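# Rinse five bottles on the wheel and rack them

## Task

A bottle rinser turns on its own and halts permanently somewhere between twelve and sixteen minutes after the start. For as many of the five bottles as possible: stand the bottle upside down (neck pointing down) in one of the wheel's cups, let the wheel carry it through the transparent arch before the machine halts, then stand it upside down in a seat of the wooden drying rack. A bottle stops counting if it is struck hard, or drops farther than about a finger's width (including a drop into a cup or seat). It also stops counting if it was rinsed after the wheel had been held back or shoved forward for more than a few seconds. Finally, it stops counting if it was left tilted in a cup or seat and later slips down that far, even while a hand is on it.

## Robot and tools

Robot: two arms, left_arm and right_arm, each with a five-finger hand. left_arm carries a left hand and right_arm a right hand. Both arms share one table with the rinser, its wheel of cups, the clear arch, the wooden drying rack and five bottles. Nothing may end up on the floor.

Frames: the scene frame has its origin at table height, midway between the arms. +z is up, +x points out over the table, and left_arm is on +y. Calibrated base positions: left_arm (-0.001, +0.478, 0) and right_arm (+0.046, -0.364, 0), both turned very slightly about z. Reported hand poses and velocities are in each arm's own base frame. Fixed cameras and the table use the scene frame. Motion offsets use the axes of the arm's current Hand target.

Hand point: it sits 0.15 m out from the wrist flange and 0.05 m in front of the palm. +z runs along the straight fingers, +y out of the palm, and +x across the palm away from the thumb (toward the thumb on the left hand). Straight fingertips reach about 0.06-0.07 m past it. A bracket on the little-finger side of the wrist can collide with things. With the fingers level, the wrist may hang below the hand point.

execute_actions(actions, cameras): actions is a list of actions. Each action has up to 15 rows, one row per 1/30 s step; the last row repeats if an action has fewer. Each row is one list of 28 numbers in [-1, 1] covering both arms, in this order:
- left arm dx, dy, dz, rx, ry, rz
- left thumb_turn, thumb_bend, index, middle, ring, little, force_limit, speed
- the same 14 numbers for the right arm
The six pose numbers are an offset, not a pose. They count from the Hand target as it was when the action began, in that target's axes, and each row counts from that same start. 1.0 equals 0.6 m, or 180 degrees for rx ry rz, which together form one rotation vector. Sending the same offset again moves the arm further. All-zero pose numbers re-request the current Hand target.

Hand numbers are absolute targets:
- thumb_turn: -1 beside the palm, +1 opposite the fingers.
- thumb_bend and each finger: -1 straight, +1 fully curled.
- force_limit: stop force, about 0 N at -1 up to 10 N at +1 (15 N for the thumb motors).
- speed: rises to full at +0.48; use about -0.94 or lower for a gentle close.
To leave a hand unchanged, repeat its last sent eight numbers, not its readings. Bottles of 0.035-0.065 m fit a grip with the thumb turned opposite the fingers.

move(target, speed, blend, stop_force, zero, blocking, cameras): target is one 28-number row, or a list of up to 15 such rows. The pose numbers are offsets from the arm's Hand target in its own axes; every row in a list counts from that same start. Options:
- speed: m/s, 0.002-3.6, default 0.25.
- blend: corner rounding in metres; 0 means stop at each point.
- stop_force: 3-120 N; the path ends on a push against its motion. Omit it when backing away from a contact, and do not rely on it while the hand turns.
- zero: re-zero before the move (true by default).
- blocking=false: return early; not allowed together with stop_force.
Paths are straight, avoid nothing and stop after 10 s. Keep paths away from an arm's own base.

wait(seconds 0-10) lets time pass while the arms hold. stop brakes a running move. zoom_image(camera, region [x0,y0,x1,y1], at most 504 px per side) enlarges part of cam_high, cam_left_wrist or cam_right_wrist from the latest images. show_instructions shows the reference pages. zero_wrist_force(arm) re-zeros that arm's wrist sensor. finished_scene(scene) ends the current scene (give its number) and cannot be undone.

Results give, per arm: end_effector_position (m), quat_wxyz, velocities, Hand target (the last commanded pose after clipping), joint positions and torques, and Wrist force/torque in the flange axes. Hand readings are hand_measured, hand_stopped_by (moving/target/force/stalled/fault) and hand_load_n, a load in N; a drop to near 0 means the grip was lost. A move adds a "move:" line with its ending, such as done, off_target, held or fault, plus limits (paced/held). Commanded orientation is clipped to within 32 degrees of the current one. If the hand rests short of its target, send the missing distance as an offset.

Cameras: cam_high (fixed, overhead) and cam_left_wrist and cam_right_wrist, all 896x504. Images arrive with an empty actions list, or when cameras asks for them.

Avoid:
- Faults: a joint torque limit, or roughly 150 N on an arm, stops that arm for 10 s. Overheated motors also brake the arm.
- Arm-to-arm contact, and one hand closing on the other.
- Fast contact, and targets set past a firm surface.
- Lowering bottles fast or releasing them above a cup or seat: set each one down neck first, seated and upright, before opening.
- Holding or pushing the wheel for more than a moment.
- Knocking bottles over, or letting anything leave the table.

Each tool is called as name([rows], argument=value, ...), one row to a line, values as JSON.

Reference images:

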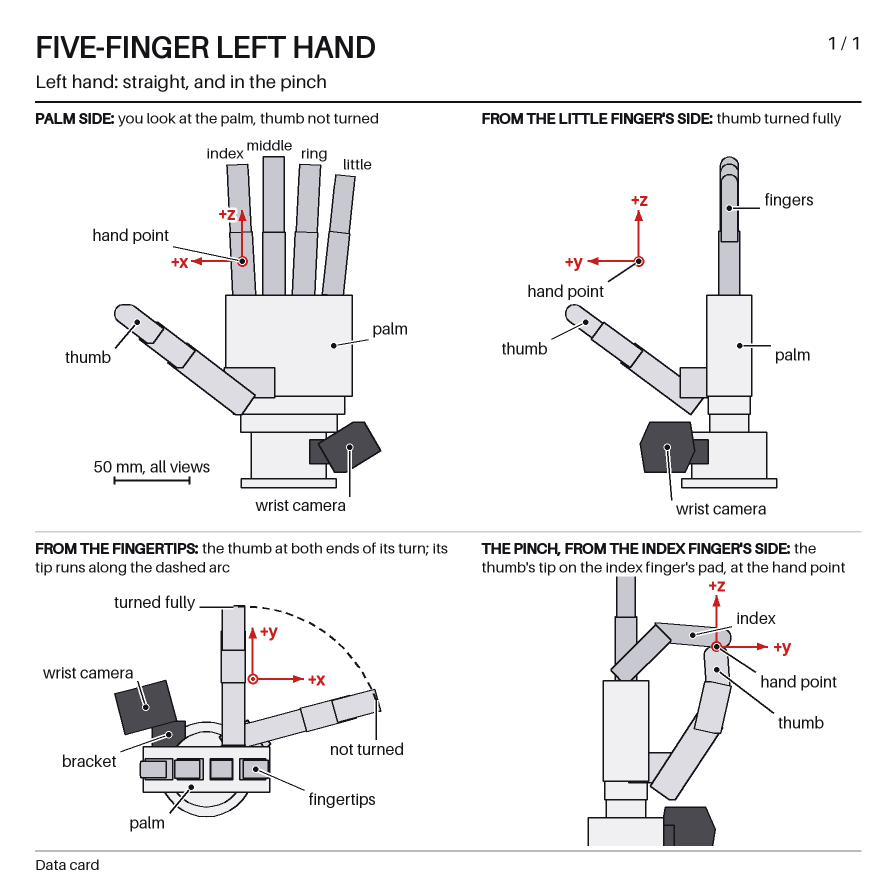

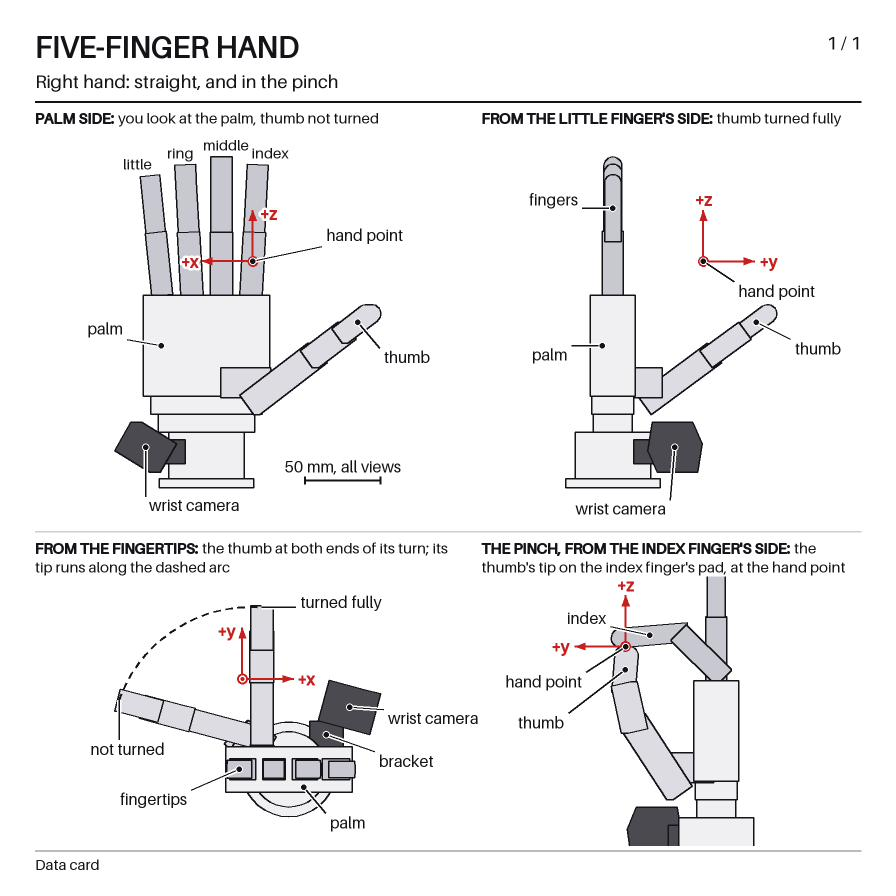

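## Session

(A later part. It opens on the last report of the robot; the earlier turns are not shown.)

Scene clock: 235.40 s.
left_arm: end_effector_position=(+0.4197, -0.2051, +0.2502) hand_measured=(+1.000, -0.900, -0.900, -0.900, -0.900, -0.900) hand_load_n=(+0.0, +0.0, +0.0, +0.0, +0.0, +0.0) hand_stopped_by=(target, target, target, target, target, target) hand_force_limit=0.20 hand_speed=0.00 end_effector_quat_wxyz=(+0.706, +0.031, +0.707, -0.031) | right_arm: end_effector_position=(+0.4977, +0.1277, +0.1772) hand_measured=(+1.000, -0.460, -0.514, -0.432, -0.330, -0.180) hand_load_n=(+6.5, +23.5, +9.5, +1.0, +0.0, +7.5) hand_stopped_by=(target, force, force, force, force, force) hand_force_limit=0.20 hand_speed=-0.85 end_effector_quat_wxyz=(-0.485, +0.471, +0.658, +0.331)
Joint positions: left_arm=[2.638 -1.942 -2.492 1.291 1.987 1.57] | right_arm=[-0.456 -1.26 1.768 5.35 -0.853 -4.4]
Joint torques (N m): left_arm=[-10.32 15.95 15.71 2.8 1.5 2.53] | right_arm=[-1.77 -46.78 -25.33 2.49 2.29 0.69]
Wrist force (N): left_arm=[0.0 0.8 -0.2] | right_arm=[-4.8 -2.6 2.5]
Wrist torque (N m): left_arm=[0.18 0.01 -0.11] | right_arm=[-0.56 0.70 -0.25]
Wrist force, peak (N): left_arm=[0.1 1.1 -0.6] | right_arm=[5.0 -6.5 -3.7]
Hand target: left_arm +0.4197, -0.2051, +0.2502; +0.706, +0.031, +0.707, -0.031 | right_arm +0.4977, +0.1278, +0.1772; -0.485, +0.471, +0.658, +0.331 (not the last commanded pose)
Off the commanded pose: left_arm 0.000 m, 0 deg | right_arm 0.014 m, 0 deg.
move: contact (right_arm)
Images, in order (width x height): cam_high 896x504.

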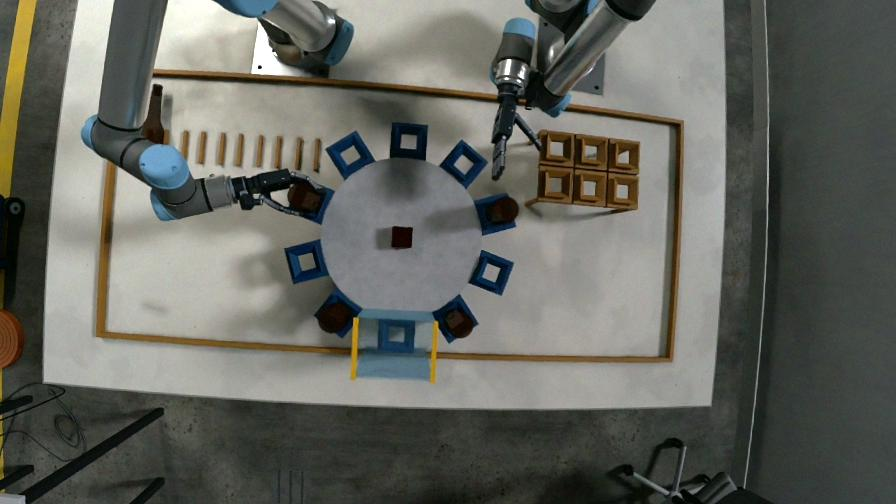

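move([
  [0,0,0,0,0,0,1,-0.9,-0.9,-0.9,-0.9,-0.9,0.2,0,0,0,0,0,0,0,1,-0.9,-0.9,-0.9,-0.9,-0.9,0.2,-0.5],
  [0,0,0,0,0,0,1,-0.9,-0.9,-0.9,-0.9,-0.9,0.2,0,-0.019,0.0012,-0.1657,0,0,0,1,-0.9,-0.9,-0.9,-0.9,-0.9,0.2,-0.5],
], speed=0.15, cameras=["all"])

zoom_image(camera="cam_left_wrist", region=[380, 150, 620, 450])

zoom_image(camera="cam_high", region=[265, 165, 335, 235])

zoom_image(camera="cam_high", region=[460, 160, 560, 260])

Scene clock: 238.30 s.
left_arm: end_effector_position=(+0.4197, -0.2051, +0.2502) hand_measured=(+1.000, -0.900, -0.900, -0.900, -0.900, -0.900) hand_load_n=(+0.5, +0.0, +0.0, +0.0, +0.0, +0.0) hand_stopped_by=(target, target, target, target, target, target) hand_force_limit=0.20 hand_speed=0.00 end_effector_quat_wxyz=(+0.706, +0.031, +0.707, -0.031) | right_arm: end_effector_position=(+0.5318, +0.0359, +0.1973) hand_measured=(+1.000, -0.900, -0.900, -0.900, -0.900, -0.900) hand_load_n=(+0.0, +0.0, +0.0, +0.0, +0.0, +0.0) hand_stopped_by=(target, target, target, target, target, target) hand_force_limit=0.20 hand_speed=-0.50 end_effector_quat_wxyz=(-0.485, +0.471, +0.658, +0.331)
Joint positions: left_arm=[2.638 -1.942 -2.492 1.291 1.987 1.57] | right_arm=[-0.572 -1.149 1.548 5.495 -0.96 -4.459]
Joint torques (N m): left_arm=[-9.41 16.89 14.74 2.73 1.56 2.41] | right_arm=[-11.75 -25.58 -25.54 2.52 -1 -2.3]
Wrist force (N): left_arm=[0.1 1.0 -0.2] | right_arm=[-3.7 -2.4 1.5]
Wrist torque (N m): left_arm=[0.21 0.00 -0.11] | right_arm=[-0.51 0.86 -0.25]
Wrist force, peak (N): left_arm=[0.3 1.2 -0.4] | right_arm=[-5.0 -2.8 2.4]
Hand target: left_arm +0.4197, -0.2051, +0.2502; +0.706, +0.031, +0.707, -0.031 | right_arm +0.5318, +0.0359, +0.1973; -0.485, +0.471, +0.658, +0.331
Off the commanded pose: left_arm 0.000 m, 0 deg | right_arm 0.000 m, 0 deg.
move: done
camera_calibration:
cam_left_wrist: T_world_to_cam=[[-0.105814, -0.968717, -0.22448, -0.10308], [-0.423738, 0.248152, -0.87113, 0.460285], [0.899583, 0.00294312, -0.43674, -0.151494], [0, 0, 0, 1]] pos_world=[0.320414, -0.21363, 0.311665]
cam_right_wrist: T_world_to_cam=[[0.87684, 0.406672, 0.256456, -0.536563], [0.462083, -0.565511, -0.683137, -0.0756268], [-0.132784, 0.717506, -0.683779, 0.29218], [0, 0, 0, 1]] pos_world=[0.544222, -0.0342035, 0.285728]

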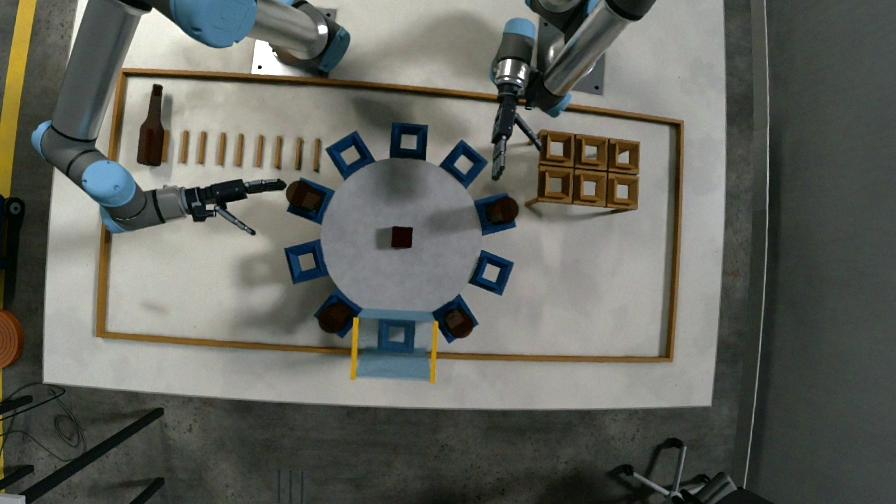

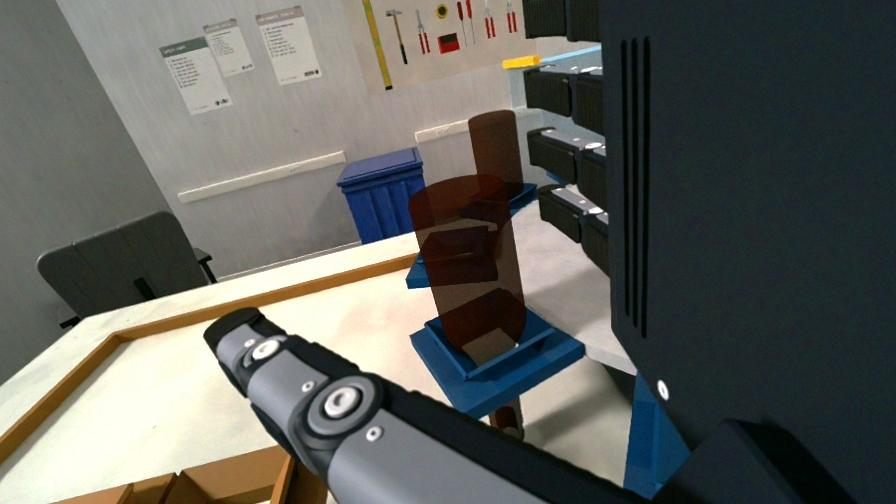

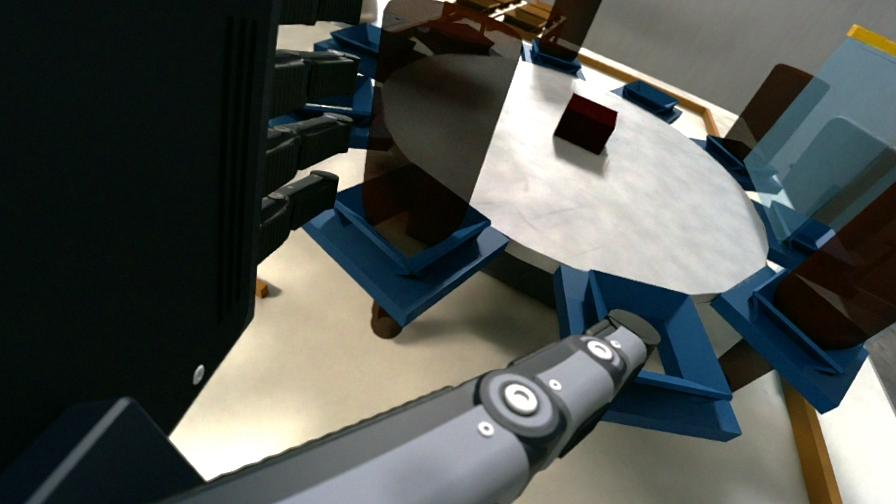

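Scaled by 1.680 from the camera's 896x504 image, which has a finer 1280x720 frame.

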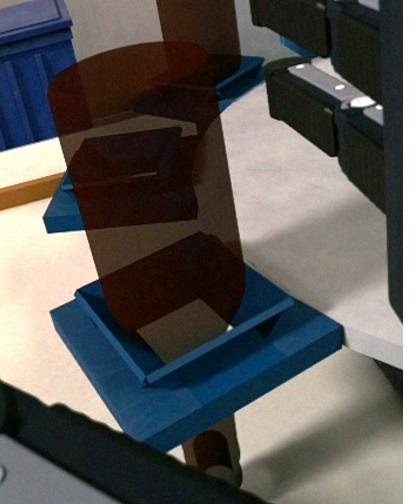

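Scaled by 7.200 from the camera's 896x504 image, which has a finer 1280x720 frame.

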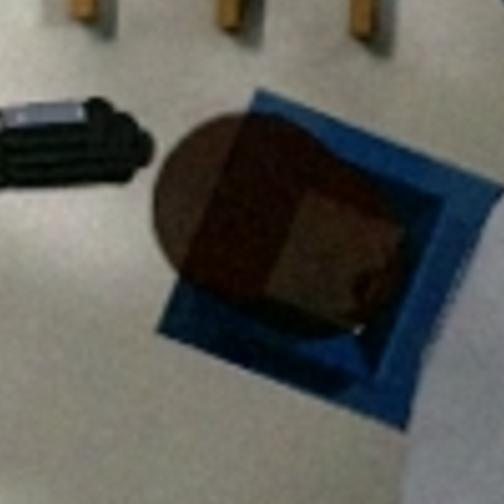

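Scaled by 5.040 from the camera's 896x504 image, which has a finer 1280x720 frame.

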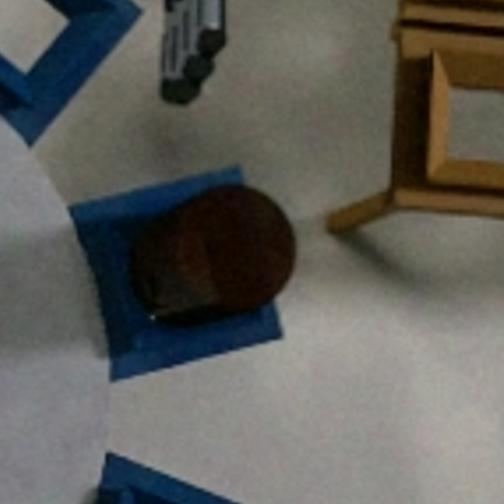

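move([
  [0.06,0,0,0,0,0,1,-0.9,-0.9,-0.9,-0.9,-0.9,0.2,0,0.1115,-0.1327,-0.1477,-0.07,-0.018,0.19,1,-0.9,-0.9,-0.9,-0.9,-0.9,0.2,-0.5],
  [0.125,0,0,0,0,0,1,-0.9,-0.9,-0.9,-0.9,-0.9,0.2,0,-0.2903,-0.577,-0.4888,-0.1866,-0.0487,0.5317,1,-0.9,-0.9,-0.9,-0.9,-0.9,0.2,-0.5],
], speed=0.45, blend=[0.04,0], cameras=["all"])

zoom_image(camera="cam_left_wrist", region=[300, 0, 640, 420])

Scene clock: 242.37 s.
left_arm: end_effector_position=(+0.4197, -0.2051, +0.1752) hand_measured=(+1.000, -0.900, -0.900, -0.900, -0.900, -0.900) hand_load_n=(+0.0, +0.0, +0.0, +0.0, +0.0, +0.0) hand_stopped_by=(target, target, target, target, target, target) hand_force_limit=0.20 hand_speed=0.00 end_effector_quat_wxyz=(+0.706, +0.031, +0.707, -0.031) | right_arm: end_effector_position=(+0.3167, -0.3947, +0.1306) hand_measured=(+1.000, -0.900, -0.900, -0.900, -0.900, -0.900) hand_load_n=(+0.0, +0.0, +0.0, -0.5, +0.0, +0.0) hand_stopped_by=(target, target, target, target, target, target) hand_force_limit=0.20 hand_speed=-0.50 end_effector_quat_wxyz=(-0.382, +0.924, +0.019, -0.008)
Joint positions: left_arm=[2.638 -2.229 -2.478 1.565 1.987 1.57] | right_arm=[-1.193 -1.138 1.476 5.131 -1.335 -2.899]
Joint torques (N m): left_arm=[-4.98 21.35 11.05 3 -1.47 2.85] | right_arm=[-11.57 -30 -26.89 -2.82 -1.37 2.15]
Wrist force (N): left_arm=[0.2 1.1 -0.4] | right_arm=[-3.5 -1.7 1.8]
Wrist torque (N m): left_arm=[0.24 -0.01 -0.11] | right_arm=[-0.27 0.56 -0.31]
Wrist force, peak (N): left_arm=[0.2 1.1 -0.8] | right_arm=[-4.2 -2.1 2.0]
Hand target: left_arm +0.4197, -0.2051, +0.1752; +0.706, +0.031, +0.707, -0.031 | right_arm +0.3167, -0.3948, +0.1305; -0.382, +0.924, +0.019, -0.008
Off the commanded pose: left_arm 0.000 m, 0 deg | right_arm 0.000 m, 0 deg.
move: done
camera_calibration:
cam_left_wrist: T_world_to_cam=[[-0.105809, -0.968719, -0.224471, -0.119931], [-0.423739, 0.248142, -0.871132, 0.394907], [0.899583, 0.00294309, -0.43674, -0.184159], [0, 0, 0, 1]] pos_world=[0.320314, -0.21363, 0.236665]
cam_right_wrist: T_world_to_cam=[[0.318403, -0.666649, -0.673942, -0.28109], [-0.836931, -0.53155, 0.130391, 0.0532908], [-0.445159, 0.522526, -0.727186, 0.554653], [0, 0, 0, 1]] pos_world=[0.381009, -0.448882, 0.20695]

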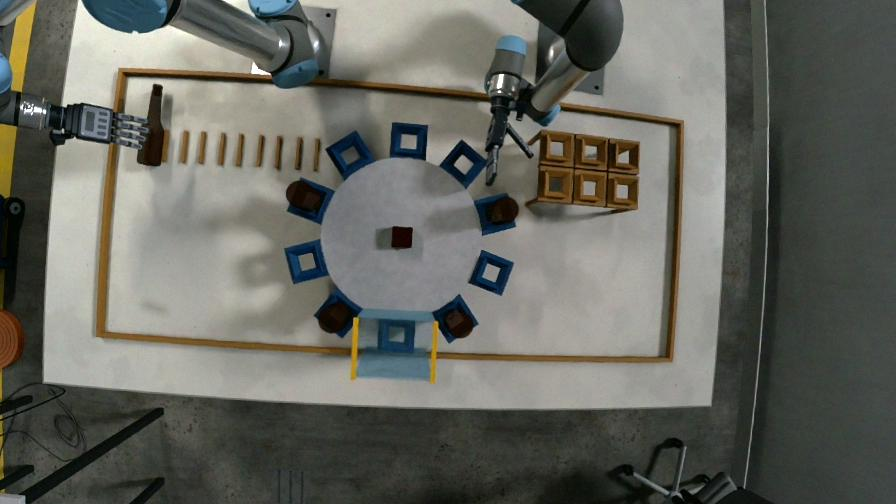

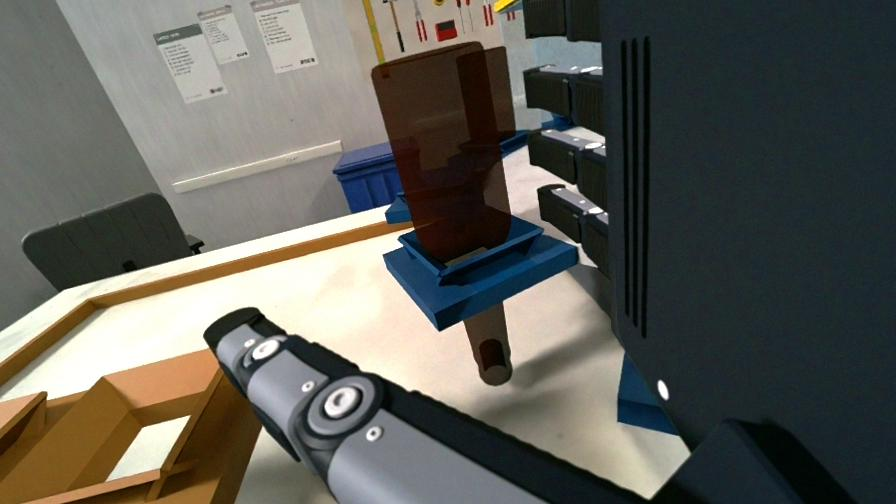

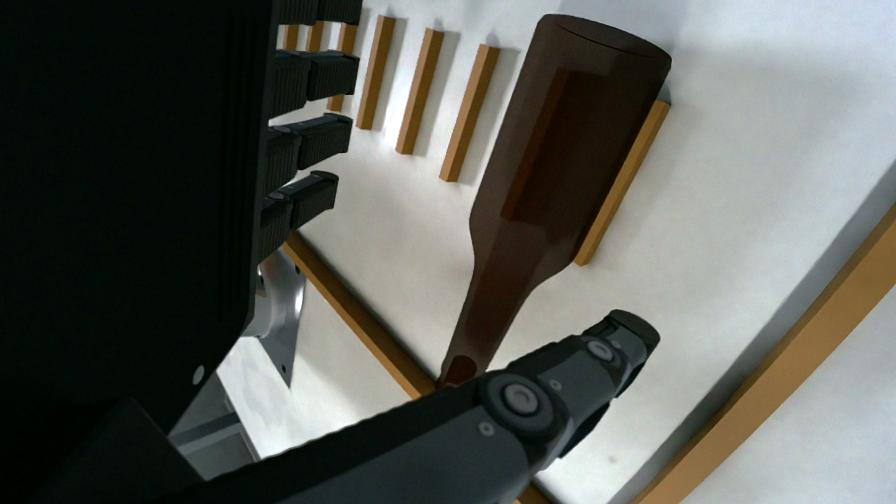

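Scaled by 1.200 from the camera's 896x504 image, which has a finer 1280x720 frame.

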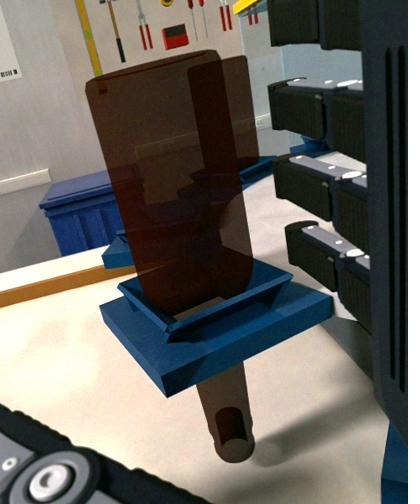

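move([
  [-0.267,0,-0.05,0,0,0,1,-0.9,-0.9,-0.9,-0.9,-0.9,0.2,0,0.0222,0.0652,0.0658,0,0,0,1,-0.7,-0.7,-0.7,-0.7,-0.7,0,0],
], speed=0.25)

move([
  [0,0,0,0,0,0,1,-0.9,-0.9,-0.9,-0.9,-0.9,0.2,0,0.001,0.0306,0.0647,0,0,0,1,-0.7,-0.7,-0.7,-0.7,-0.7,0,0],
], speed=[0.06], stop_force=5, cameras=["cam_right_wrist","cam_high"])

Scene clock: 245.93 s.
left_arm: end_effector_position=(+0.3899, -0.2025, +0.3354) hand_measured=(+1.000, -0.900, -0.900, -0.900, -0.900, -0.900) hand_load_n=(+0.0, +0.0, +0.0, +0.0, +0.0, +0.0) hand_stopped_by=(target, target, target, target, target, target) hand_force_limit=0.20 hand_speed=0.00 end_effector_quat_wxyz=(+0.706, +0.031, +0.707, -0.031) | right_arm: end_effector_position=(+0.3300, -0.3940, +0.0749) hand_measured=(+1.000, -0.700, -0.700, -0.700, -0.700, -0.700) hand_load_n=(+0.0, +0.0, +0.0, +0.0, +0.0, +0.0) hand_stopped_by=(target, target, target, target, target, target) hand_force_limit=0.00 hand_speed=0.00 end_effector_quat_wxyz=(-0.382, +0.924, +0.019, -0.008)
Joint positions: left_arm=[2.587 -1.608 -2.491 0.956 2.038 1.57] | right_arm=[-1.172 -1.073 1.53 5.007 -1.321 -2.883]
Joint torques (N m): left_arm=[-12.17 20.28 21.19 -0.03 2.27 -2.48] | right_arm=[9.64 -30 -12.35 -2.8 2.07 2.08]
Wrist force (N): left_arm=[0.0 0.8 -0.3] | right_arm=[-3.5 -1.5 1.8]
Wrist torque (N m): left_arm=[0.19 0.01 0.04] | right_arm=[-0.23 0.54 -0.30]
Wrist force, peak (N): left_arm=[1.2 1.1 -0.3] | right_arm=[-3.8 -1.7 2.1]
Hand target: left_arm +0.3899, -0.2025, +0.3354; +0.706, +0.031, +0.707, -0.031 | right_arm +0.3300, -0.3940, +0.0749; -0.382, +0.924, +0.019, -0.008
Off the commanded pose: left_arm 0.000 m, 0 deg | right_arm 0.000 m, 0 deg.
move: done

Scene clock: 247.70 s.
left_arm: end_effector_position=(+0.3899, -0.2025, +0.3354) hand_measured=(+1.000, -0.900, -0.900, -0.900, -0.900, -0.900) hand_load_n=(+0.0, +0.0, +0.0, +0.0, +0.0, +0.0) hand_stopped_by=(target, target, target, target, target, target) hand_force_limit=0.20 hand_speed=0.00 end_effector_quat_wxyz=(+0.706, +0.031, +0.707, -0.031) | right_arm: end_effector_position=(+0.3300, -0.3796, +0.0345) hand_measured=(+1.000, -0.700, -0.700, -0.700, -0.700, -0.700) hand_load_n=(+0.0, +0.0, +0.0, +0.0, +0.0, +0.0) hand_stopped_by=(target, target, target, target, target, target) hand_force_limit=0.00 hand_speed=0.00 end_effector_quat_wxyz=(-0.382, +0.924, +0.019, -0.008)
Joint positions: left_arm=[2.587 -1.607 -2.49 0.955 2.038 1.57] | right_arm=[-1.163 -1.051 1.614 4.9 -1.315 -2.877]
Joint torques (N m): left_arm=[-7.82 19.64 21.18 0.23 -0.07 -2.62] | right_arm=[9.9 -29.79 -12.25 -2.71 1.71 1.91]
Wrist force (N): left_arm=[0.0 0.8 -0.4] | right_arm=[-3.5 -1.1 1.9]
Wrist torque (N m): left_arm=[0.20 0.01 0.03] | right_arm=[-0.16 0.54 -0.27]
Wrist force, peak (N): left_arm=[0.2 1.1 -0.5] | right_arm=[-3.7 -1.5 2.0]
Hand target: left_arm +0.3899, -0.2025, +0.3354; +0.706, +0.031, +0.707, -0.031 | right_arm +0.3300, -0.3796, +0.0345; -0.382, +0.924, +0.019, -0.008
Off the commanded pose: left_arm 0.000 m, 0 deg | right_arm 0.000 m, 0 deg.
move: done
camera_calibration:
cam_right_wrist: T_world_to_cam=[[0.318109, -0.666758, -0.673974, -0.339854], [-0.836982, -0.531402, 0.130665, 0.0850016], [-0.445273, 0.522538, -0.727108, 0.482745], [0, 0, 0, 1]] pos_world=[0.394209, -0.433683, 0.110849]
Images, in order (width x height): cam_high 896x504, cam_right_wrist 896x504.

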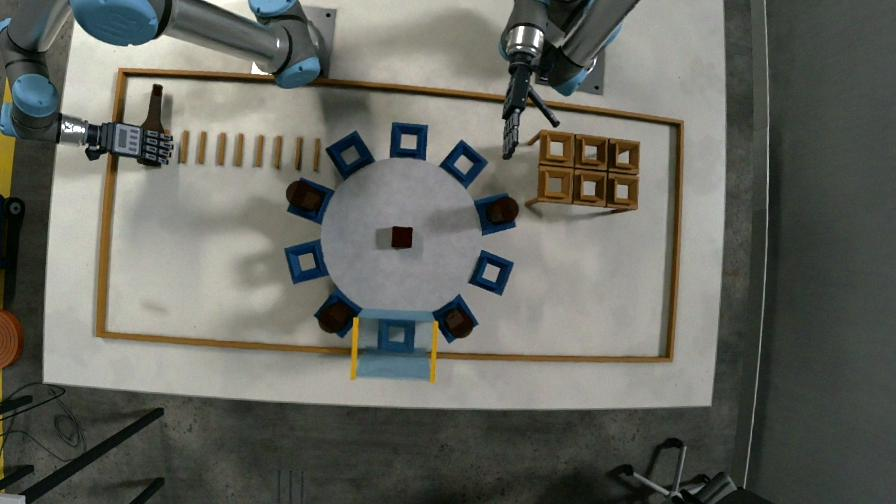

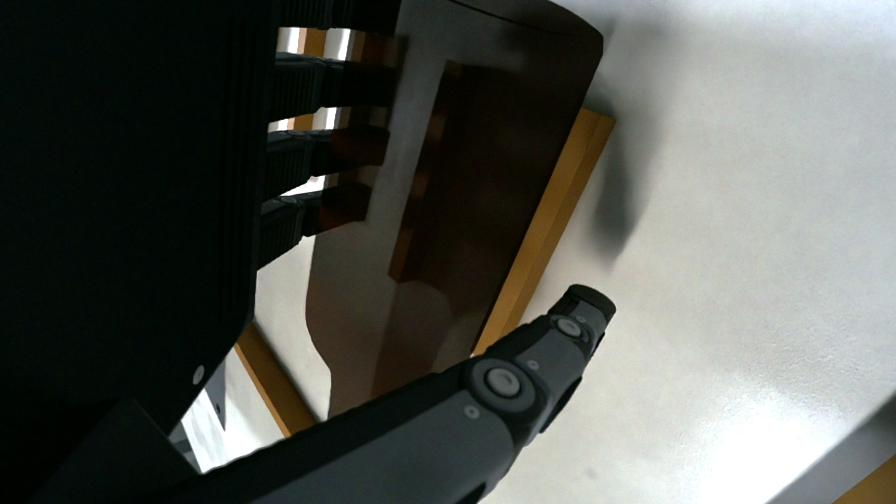

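move([
  [0,0,0,0,0,0,1,-0.9,-0.9,-0.9,-0.9,-0.9,0.2,0,0,0,0,0,0,0,1,0.3,0.2,0.2,0.2,0.2,-0.5,-0.85],
  [0,0,0,0,0,0,1,-0.9,-0.9,-0.9,-0.9,-0.9,0.2,0,0,0,0,0,0,0,1,0.35,0.25,0.25,0.2,0.2,0,-0.85],
  [0,0,0,0,0,0,1,-0.9,-0.9,-0.9,-0.9,-0.9,0.2,0,0,-0.0353,-0.0353,0,0,0,1,0.35,0.25,0.25,0.2,0.2,0,-0.85],
  [0,0,0,0,0,0,1,-0.9,-0.9,-0.9,-0.9,-0.9,0.2,0,0,-0.0353,-0.0353,0,0,0,1,0.35,0.3,0.3,0.2,0.2,0.2,-0.85],
], speed=0.1, cameras=["cam_right_wrist","cam_high"])

zoom_image(camera="cam_right_wrist", region=[240, 0, 660, 420])

zoom_image(camera="cam_high", region=[100, 60, 200, 180])

Scene clock: 251.63 s.
left_arm: end_effector_position=(+0.3899, -0.2025, +0.3354) hand_measured=(+1.000, -0.900, -0.900, -0.900, -0.900, -0.900) hand_load_n=(+0.0, +0.0, +0.0, +0.0, +0.0, +0.0) hand_stopped_by=(target, target, target, target, target, target) hand_force_limit=0.20 hand_speed=0.00 end_effector_quat_wxyz=(+0.706, +0.031, +0.707, -0.031) | right_arm: end_effector_position=(+0.3300, -0.3796, +0.0644) hand_measured=(+1.000, -0.458, -0.512, -0.444, -0.452, -0.256) hand_load_n=(-0.5, +16.0, +4.5, +7.5, +0.0, +0.0) hand_stopped_by=(target, force, force, force, force, force) hand_force_limit=0.20 hand_speed=-0.85 end_effector_quat_wxyz=(-0.382, +0.924, +0.019, -0.008)
Joint positions: left_arm=[2.587 -1.607 -2.49 0.955 2.038 1.57] | right_arm=[-1.163 -1.087 1.583 4.967 -1.315 -2.877]
Joint torques (N m): left_arm=[-1.3 19.91 21.36 0.03 -1.79 -2.69] | right_arm=[-4.11 -56.52 -27.16 1.52 1.35 1]
Wrist force (N): left_arm=[0.4 0.9 -0.3] | right_arm=[-3.3 -0.1 2.6]
Wrist torque (N m): left_arm=[0.22 -0.05 0.05] | right_arm=[-0.17 0.51 -0.27]
Wrist force, peak (N): left_arm=[0.5 1.1 -0.4] | right_arm=[-3.2 -8.6 6.0]
Hand target: left_arm +0.3899, -0.2025, +0.3354; +0.706, +0.031, +0.707, -0.031 | right_arm +0.3300, -0.3796, +0.0644; -0.382, +0.924, +0.019, -0.008
Off the commanded pose: left_arm 0.000 m, 0 deg | right_arm 0.000 m, 0 deg.
move: done
camera_calibration:
cam_right_wrist: T_world_to_cam=[[0.318095, -0.666741, -0.673997, -0.319686], [-0.836945, -0.531445, 0.130726, 0.0810524], [-0.445353, 0.522515, -0.727076, 0.504502], [0, 0, 0, 1]] pos_world=[0.394208, -0.433683, 0.140748]
Images, in order (width x height): cam_high 896x504, cam_right_wrist 896x504.

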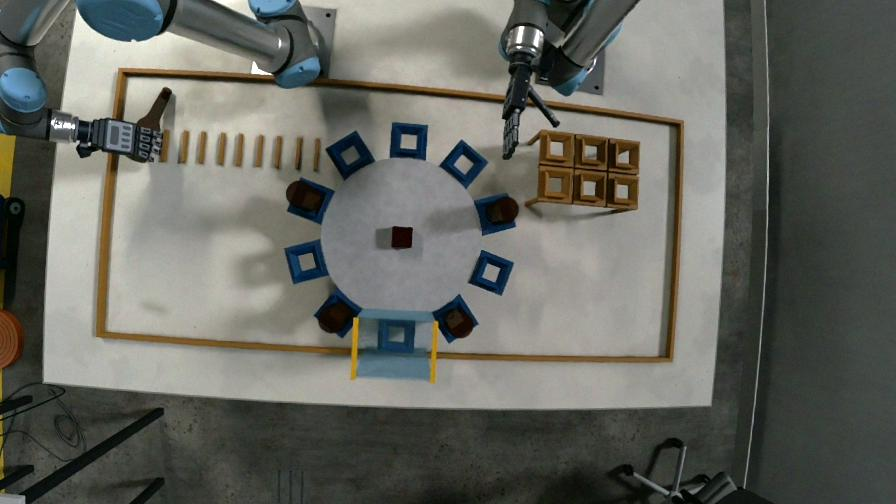

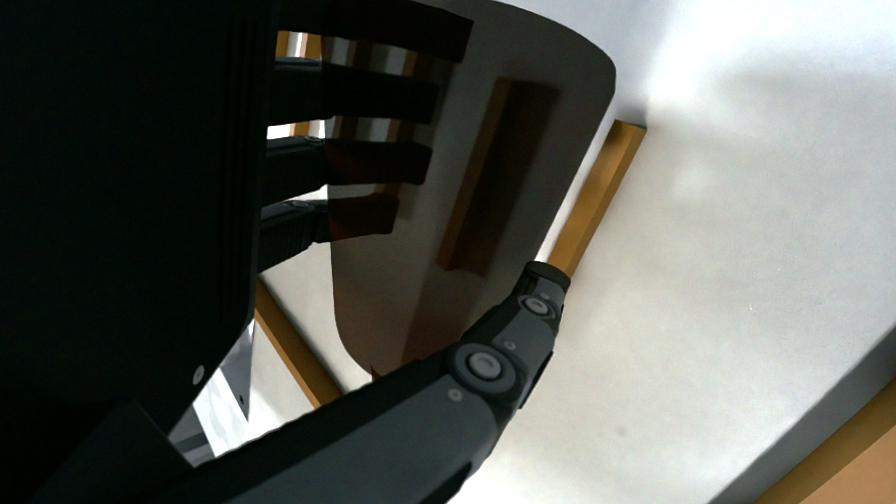

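Scaled by 1.200 from the camera's 896x504 image, which has a finer 1280x720 frame.

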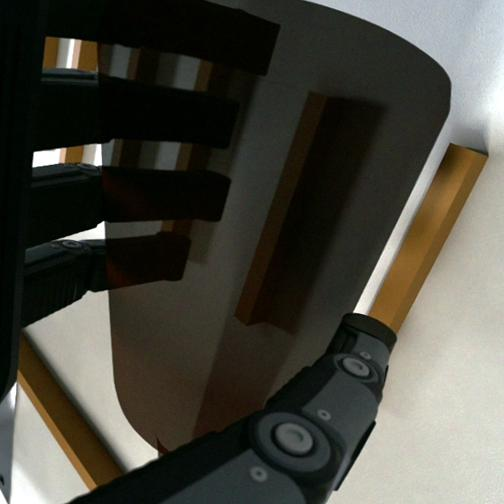

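Scaled by 4.200 from the camera's 896x504 image, which has a finer 1280x720 frame.

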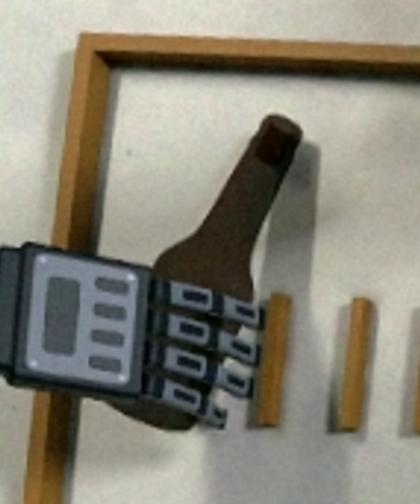

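move([
  [0,0,0,0,0,0,1,-0.9,-0.9,-0.9,-0.9,-0.9,0.2,0,0.0623,-0.4647,-0.044,0.118,0.034,-0.316,1,0.35,0.3,0.3,0.2,0.2,0.2,-0.85],
  [0,0,0,0,0,0,1,-0.9,-0.9,-0.9,-0.9,-0.9,0.2,0,0.315,-0.8627,0.3065,0.1964,0.0568,-0.5264,1,0.35,0.3,0.3,0.2,0.2,0.2,-0.85],
], speed=0.22, blend=[0.04,0], cameras=["cam_right_wrist","cam_high"])

zoom_image(camera="cam_high", region=[245, 140, 345, 240])

Scene clock: 258.40 s.
left_arm: end_effector_position=(+0.3899, -0.2025, +0.3354) hand_measured=(+1.000, -0.900, -0.900, -0.900, -0.900, -0.900) hand_load_n=(+0.0, +0.0, +0.0, +0.0, +0.0, +0.0) hand_stopped_by=(target, target, target, target, target, target) hand_force_limit=0.20 hand_speed=0.00 end_effector_quat_wxyz=(+0.706, +0.031, +0.707, -0.031) | right_arm: end_effector_position=(+0.4982, +0.1239, +0.3001) hand_measured=(+1.000, -0.458, -0.512, -0.442, -0.452, -0.256) hand_load_n=(+6.0, +14.5, +5.0, +0.0, +0.0, +5.5) hand_stopped_by=(target, force, force, force, force, force) hand_force_limit=0.20 hand_speed=-0.85 end_effector_quat_wxyz=(-0.498, +0.467, +0.648, +0.338)
Joint positions: left_arm=[2.587 -1.607 -2.49 0.955 2.038 1.57] | right_arm=[-0.467 -1.34 1.553 5.695 -0.852 -4.43]
Joint torques (N m): left_arm=[8.1 19.12 21.91 0.19 -1.75 -2.57] | right_arm=[9.19 -20.77 -27.39 -1.53 2.25 -2.39]
Wrist force (N): left_arm=[0.3 0.9 -0.4] | right_arm=[-5.3 -2.3 2.0]
Wrist torque (N m): left_arm=[0.20 -0.04 0.05] | right_arm=[-0.48 0.81 -0.24]
Wrist force, peak (N): left_arm=[0.5 1.0 -0.4] | right_arm=[-5.9 -3.1 1.7]
Hand target: left_arm +0.3899, -0.2025, +0.3354; +0.706, +0.031, +0.707, -0.031 | right_arm +0.4983, +0.1240, +0.3001; -0.498, +0.467, +0.648, +0.338
Off the commanded pose: left_arm 0.000 m, 0 deg | right_arm 0.000 m, 0 deg.
move: done
camera_calibration:
cam_right_wrist: T_world_to_cam=[[0.882925, 0.395154, 0.253566, -0.570009], [0.44736, -0.544096, -0.709809, 0.0725809], [-0.14252, 0.740144, -0.657172, 0.288862], [0, 0, 0, 1]] pos_world=[0.511974, 0.0509334, 0.385885]
Images, in order (width x height): cam_high 896x504, cam_right_wrist 896x504.

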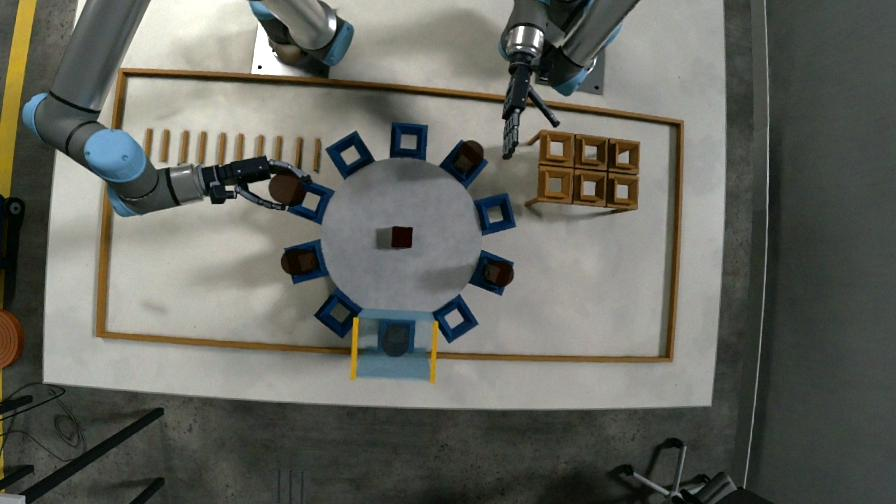

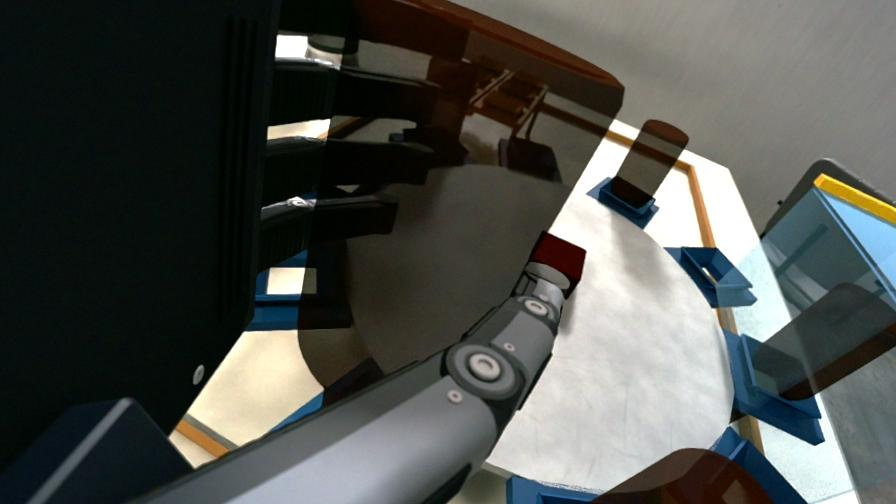

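Scaled by 5.040 from the camera's 896x504 image, which has a finer 1280x720 frame.

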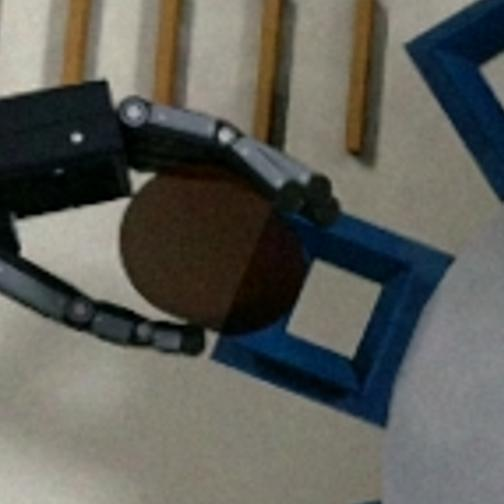

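move(target=[0,0,0,0,0,0,1,-0.9,-0.9,-0.9,-0.9,-0.9,0.2,0,0.0042,0.0128,0.0133,-0.0036,0.0249,-0.0152,1,0.35,0.3,0.3,0.2,0.2,0.2,-0.85], speed=0.1, cameras=["cam_high"])

zoom_image(camera="cam_high", region=[245, 140, 345, 240])

Scene clock: 260.07 s.
left_arm: end_effector_position=(+0.3899, -0.2025, +0.3354) hand_measured=(+1.000, -0.900, -0.900, -0.900, -0.900, -0.900) hand_load_n=(+0.0, +0.0, +0.0, +0.0, +0.0, +0.0) hand_stopped_by=(target, target, target, target, target, target) hand_force_limit=0.20 hand_speed=0.00 end_effector_quat_wxyz=(+0.706, +0.031, +0.707, -0.031) | right_arm: end_effector_position=(+0.5027, +0.1345, +0.3001) hand_measured=(+1.000, -0.458, -0.512, -0.442, -0.452, -0.256) hand_load_n=(+6.0, +14.5, +5.0, +0.0, +0.0, +6.0) hand_stopped_by=(target, force, force, force, force, force) hand_force_limit=0.20 hand_speed=-0.85 end_effector_quat_wxyz=(-0.512, +0.441, +0.637, +0.371)
Joint positions: left_arm=[2.587 -1.607 -2.49 0.955 2.038 1.57] | right_arm=[-0.461 -1.304 1.555 5.754 -0.817 -4.542]
Joint torques (N m): left_arm=[7.35 19.61 21.24 0.01 -1.83 -2.58] | right_arm=[10.37 -22.35 -27.54 3.02 2.37 -2.79]
Wrist force (N): left_arm=[0.4 0.9 -0.5] | right_arm=[-5.7 -2.4 2.0]
Wrist torque (N m): left_arm=[0.21 -0.05 0.05] | right_arm=[-0.49 0.85 -0.29]
Wrist force, peak (N): left_arm=[0.3 1.0 -0.5] | right_arm=[-5.7 -2.6 2.0]
Hand target: left_arm +0.3899, -0.2025, +0.3354; +0.706, +0.031, +0.707, -0.031 | right_arm +0.5027, +0.1345, +0.3001; -0.512, +0.441, +0.637, +0.372
Off the commanded pose: left_arm 0.000 m, 0 deg | right_arm 0.000 m, 0 deg.
move: done
Images, in order (width x height): cam_high 896x504.

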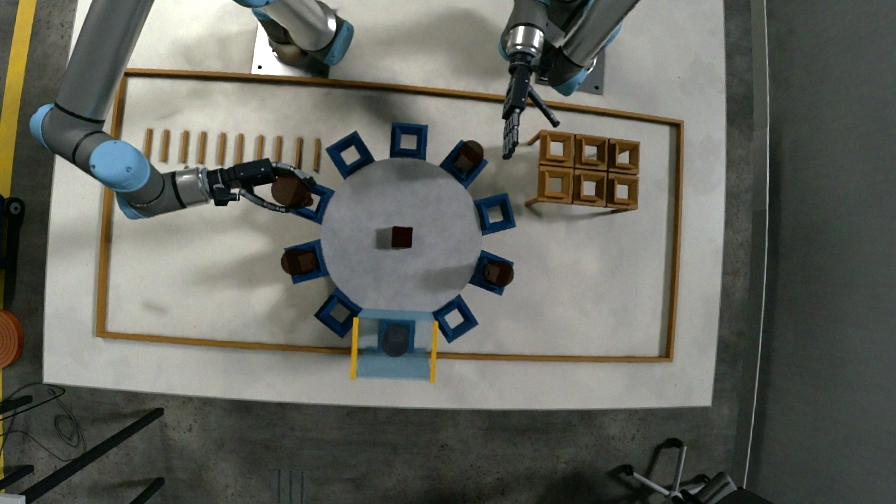

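Scaled by 5.040 from the camera's 896x504 image, which has a finer 1280x720 frame.

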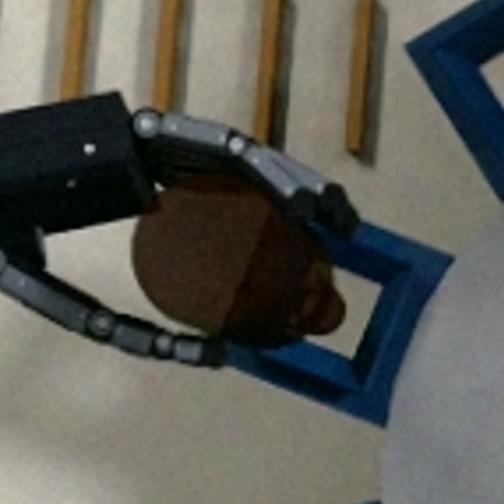

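move([
  [0,0,0,0,0,0,1,-0.9,-0.9,-0.9,-0.9,-0.9,0.2,0,-0.0815,-0.007,0.0168,0,0,0,1,0.35,0.3,0.3,0.2,0.2,0.2,-0.85],
  [0,0,0,0,0,0,1,-0.9,-0.9,-0.9,-0.9,-0.9,0.2,0,-0.2365,-0.0103,0.0487,0,0,0,1,0.35,0.3,0.3,0.2,0.2,0.2,-0.85],
], speed=[0.1,0.05], stop_force=5, cameras=["cam_high"])

zoom_image(camera="cam_high", region=[265, 165, 335, 235])

Scene clock: 263.57 s.
left_arm: end_effector_position=(+0.3899, -0.2025, +0.3354) hand_measured=(+1.000, -0.900, -0.900, -0.900, -0.900, -0.900) hand_load_n=(+0.5, +0.0, +0.0, +0.0, +0.0, +0.0) hand_stopped_by=(target, target, target, target, target, target) hand_force_limit=0.20 hand_speed=0.00 end_effector_quat_wxyz=(+0.706, +0.031, +0.707, -0.031) | right_arm: end_effector_position=(+0.4997, +0.1337, +0.1862) hand_measured=(+1.000, -0.458, -0.512, -0.442, -0.452, -0.256) hand_load_n=(+5.5, +14.5, +4.5, +0.0, +0.0, +6.0) hand_stopped_by=(target, force, force, force, force, force) hand_force_limit=0.20 hand_speed=-0.85 end_effector_quat_wxyz=(-0.512, +0.441, +0.637, +0.372)
Joint positions: left_arm=[2.587 -1.607 -2.49 0.955 2.038 1.57] | right_arm=[-0.465 -1.207 1.738 5.476 -0.821 -4.544]
Joint torques (N m): left_arm=[8.18 19.88 21.68 0.06 -1.57 -2.49] | right_arm=[-1.38 -48.47 -25.11 3.13 -0.47 0.92]
Wrist force (N): left_arm=[0.1 0.8 -0.4] | right_arm=[-5.1 -2.7 1.8]
Wrist torque (N m): left_arm=[0.20 -0.02 0.05] | right_arm=[-0.55 0.79 -0.26]
Wrist force, peak (N): left_arm=[0.2 1.1 -0.4] | right_arm=[-5.9 -2.4 1.6]
Hand target: left_arm +0.3899, -0.2025, +0.3354; +0.706, +0.031, +0.707, -0.031 | right_arm +0.4997, +0.1337, +0.1862; -0.512, +0.441, +0.637, +0.372 (not the last commanded pose)
Off the commanded pose: left_arm 0.000 m, 0 deg | right_arm 0.031 m, 0 deg.
move: contact (right_arm); path passed 1 of 2 targets
Images, in order (width x height): cam_high 896x504.

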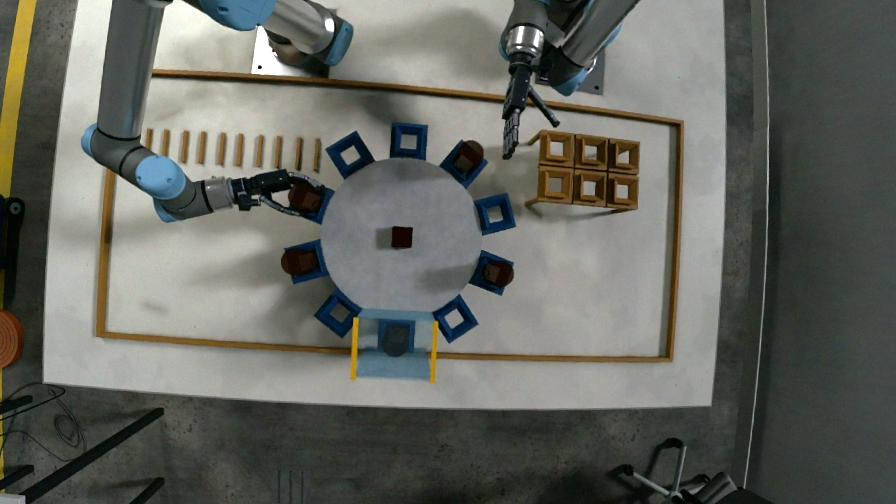

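Scaled by 7.200 from the camera's 896x504 image, which has a finer 1280x720 frame.

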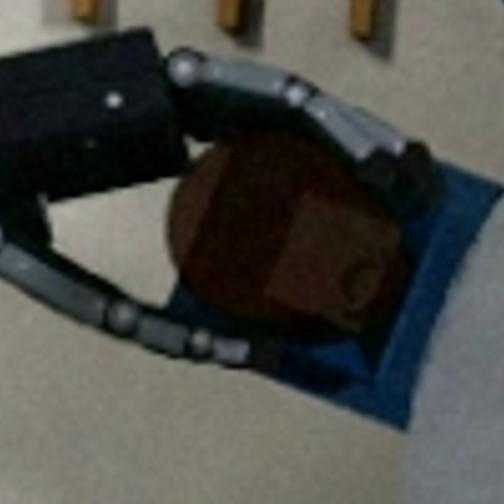

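move(target=[0,0,0,0,0,0,1,-0.9,-0.9,-0.9,-0.9,-0.9,0.2,0,0.0032,-0.0058,-0.002,0,0,0,1,0.35,0.3,0.3,0.2,0.2,0.2,-0.85], speed=0.06)

move(target=[0,0,0,0,0,0,1,-0.9,-0.9,-0.9,-0.9,-0.9,0.2,0,-0.049,-0.001,0.01,0,0,0,1,0.35,0.3,0.3,0.2,0.2,0.2,-0.85], speed=0.04, stop_force=6, cameras=["cam_high"])

zoom_image(camera="cam_high", region=[265, 165, 335, 235])

Scene clock: 264.80 s.
left_arm: end_effector_position=(+0.3899, -0.2025, +0.3354) hand_measured=(+1.000, -0.900, -0.900, -0.900, -0.900, -0.900) hand_load_n=(+0.5, +0.0, +0.0, +0.0, +0.0, +0.0) hand_stopped_by=(target, target, target, target, target, target) hand_force_limit=0.20 hand_speed=0.00 end_effector_quat_wxyz=(+0.706, +0.031, +0.707, -0.031) | right_arm: end_effector_position=(+0.4967, +0.1318, +0.1882) hand_measured=(+1.000, -0.458, -0.512, -0.442, -0.452, -0.256) hand_load_n=(+6.0, +14.5, +4.5, +0.0, +0.0, +5.5) hand_stopped_by=(target, force, force, force, force, force) hand_force_limit=0.20 hand_speed=-0.85 end_effector_quat_wxyz=(-0.512, +0.441, +0.637, +0.372)
Joint positions: left_arm=[2.587 -1.607 -2.49 0.955 2.038 1.57] | right_arm=[-0.47 -1.214 1.743 5.48 -0.827 -4.546]
Joint torques (N m): left_arm=[7.41 19.93 22.04 0.12 -1.83 -2.39] | right_arm=[-12.43 -48.38 -11.47 2.88 -1.06 -2.63]
Wrist force (N): left_arm=[0.3 0.6 -0.3] | right_arm=[-4.8 -2.8 1.8]
Wrist torque (N m): left_arm=[0.16 -0.04 0.06] | right_arm=[-0.55 0.74 -0.24]
Wrist force, peak (N): left_arm=[0.4 1.0 -0.5] | right_arm=[-5.3 -2.7 1.9]
Hand target: left_arm +0.3899, -0.2025, +0.3354; +0.706, +0.031, +0.707, -0.031 | right_arm +0.4966, +0.1317, +0.1882; -0.512, +0.441, +0.637, +0.372
Off the commanded pose: left_arm 0.000 m, 0 deg | right_arm 0.000 m, 0 deg.
move: done

Scene clock: 266.27 s.
left_arm: end_effector_position=(+0.3899, -0.2025, +0.3354) hand_measured=(+1.000, -0.900, -0.900, -0.900, -0.900, -0.900) hand_load_n=(+0.0, +0.0, +0.0, +0.0, +0.0, +0.0) hand_stopped_by=(target, target, target, target, target, target) hand_force_limit=0.20 hand_speed=0.00 end_effector_quat_wxyz=(+0.706, +0.031, +0.707, -0.031) | right_arm: end_effector_position=(+0.4966, +0.1317, +0.1768) hand_measured=(+1.000, -0.458, -0.512, -0.442, -0.452, -0.256) hand_load_n=(+5.0, +13.5, +5.0, +0.0, +0.0, +5.0) hand_stopped_by=(target, force, force, force, force, force) hand_force_limit=0.20 hand_speed=-0.85 end_effector_quat_wxyz=(-0.512, +0.441, +0.637, +0.372)
Joint positions: left_arm=[2.587 -1.607 -2.49 0.955 2.038 1.57] | right_arm=[-0.471 -1.201 1.757 5.452 -0.827 -4.546]
Joint torques (N m): left_arm=[8.02 19.54 21.32 0.2 -1.69 -2.56] | right_arm=[-2.58 -48.8 -23.89 2.82 -0.22 0.51]
Wrist force (N): left_arm=[0.3 0.8 -0.2] | right_arm=[-4.9 -2.9 1.8]
Wrist torque (N m): left_arm=[0.19 -0.04 0.05] | right_arm=[-0.58 0.75 -0.25]
Wrist force, peak (N): left_arm=[0.2 1.1 -0.4] | right_arm=[-5.3 -2.9 1.9]
Hand target: left_arm +0.3899, -0.2025, +0.3354; +0.706, +0.031, +0.707, -0.031 | right_arm +0.4966, +0.1318, +0.1768; -0.512, +0.441, +0.637, +0.372 (not the last commanded pose)
Off the commanded pose: left_arm 0.000 m, 0 deg | right_arm 0.019 m, 0 deg.
move: contact (right_arm)
Images, in order (width x height): cam_high 896x504.

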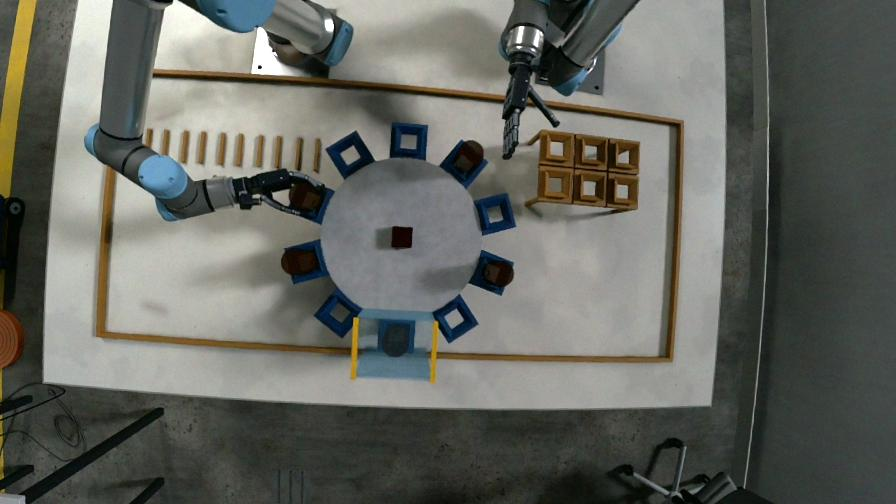

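Scaled by 7.200 from the camera's 896x504 image, which has a finer 1280x720 frame.

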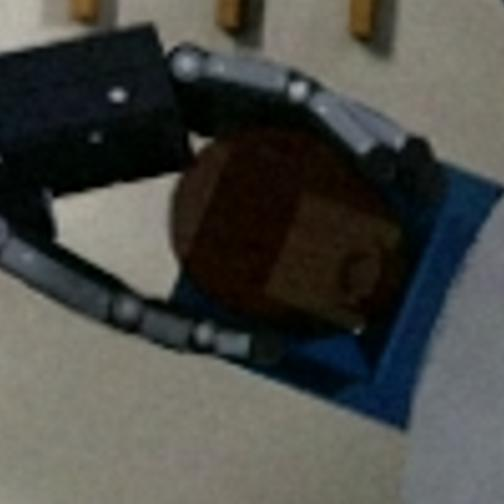

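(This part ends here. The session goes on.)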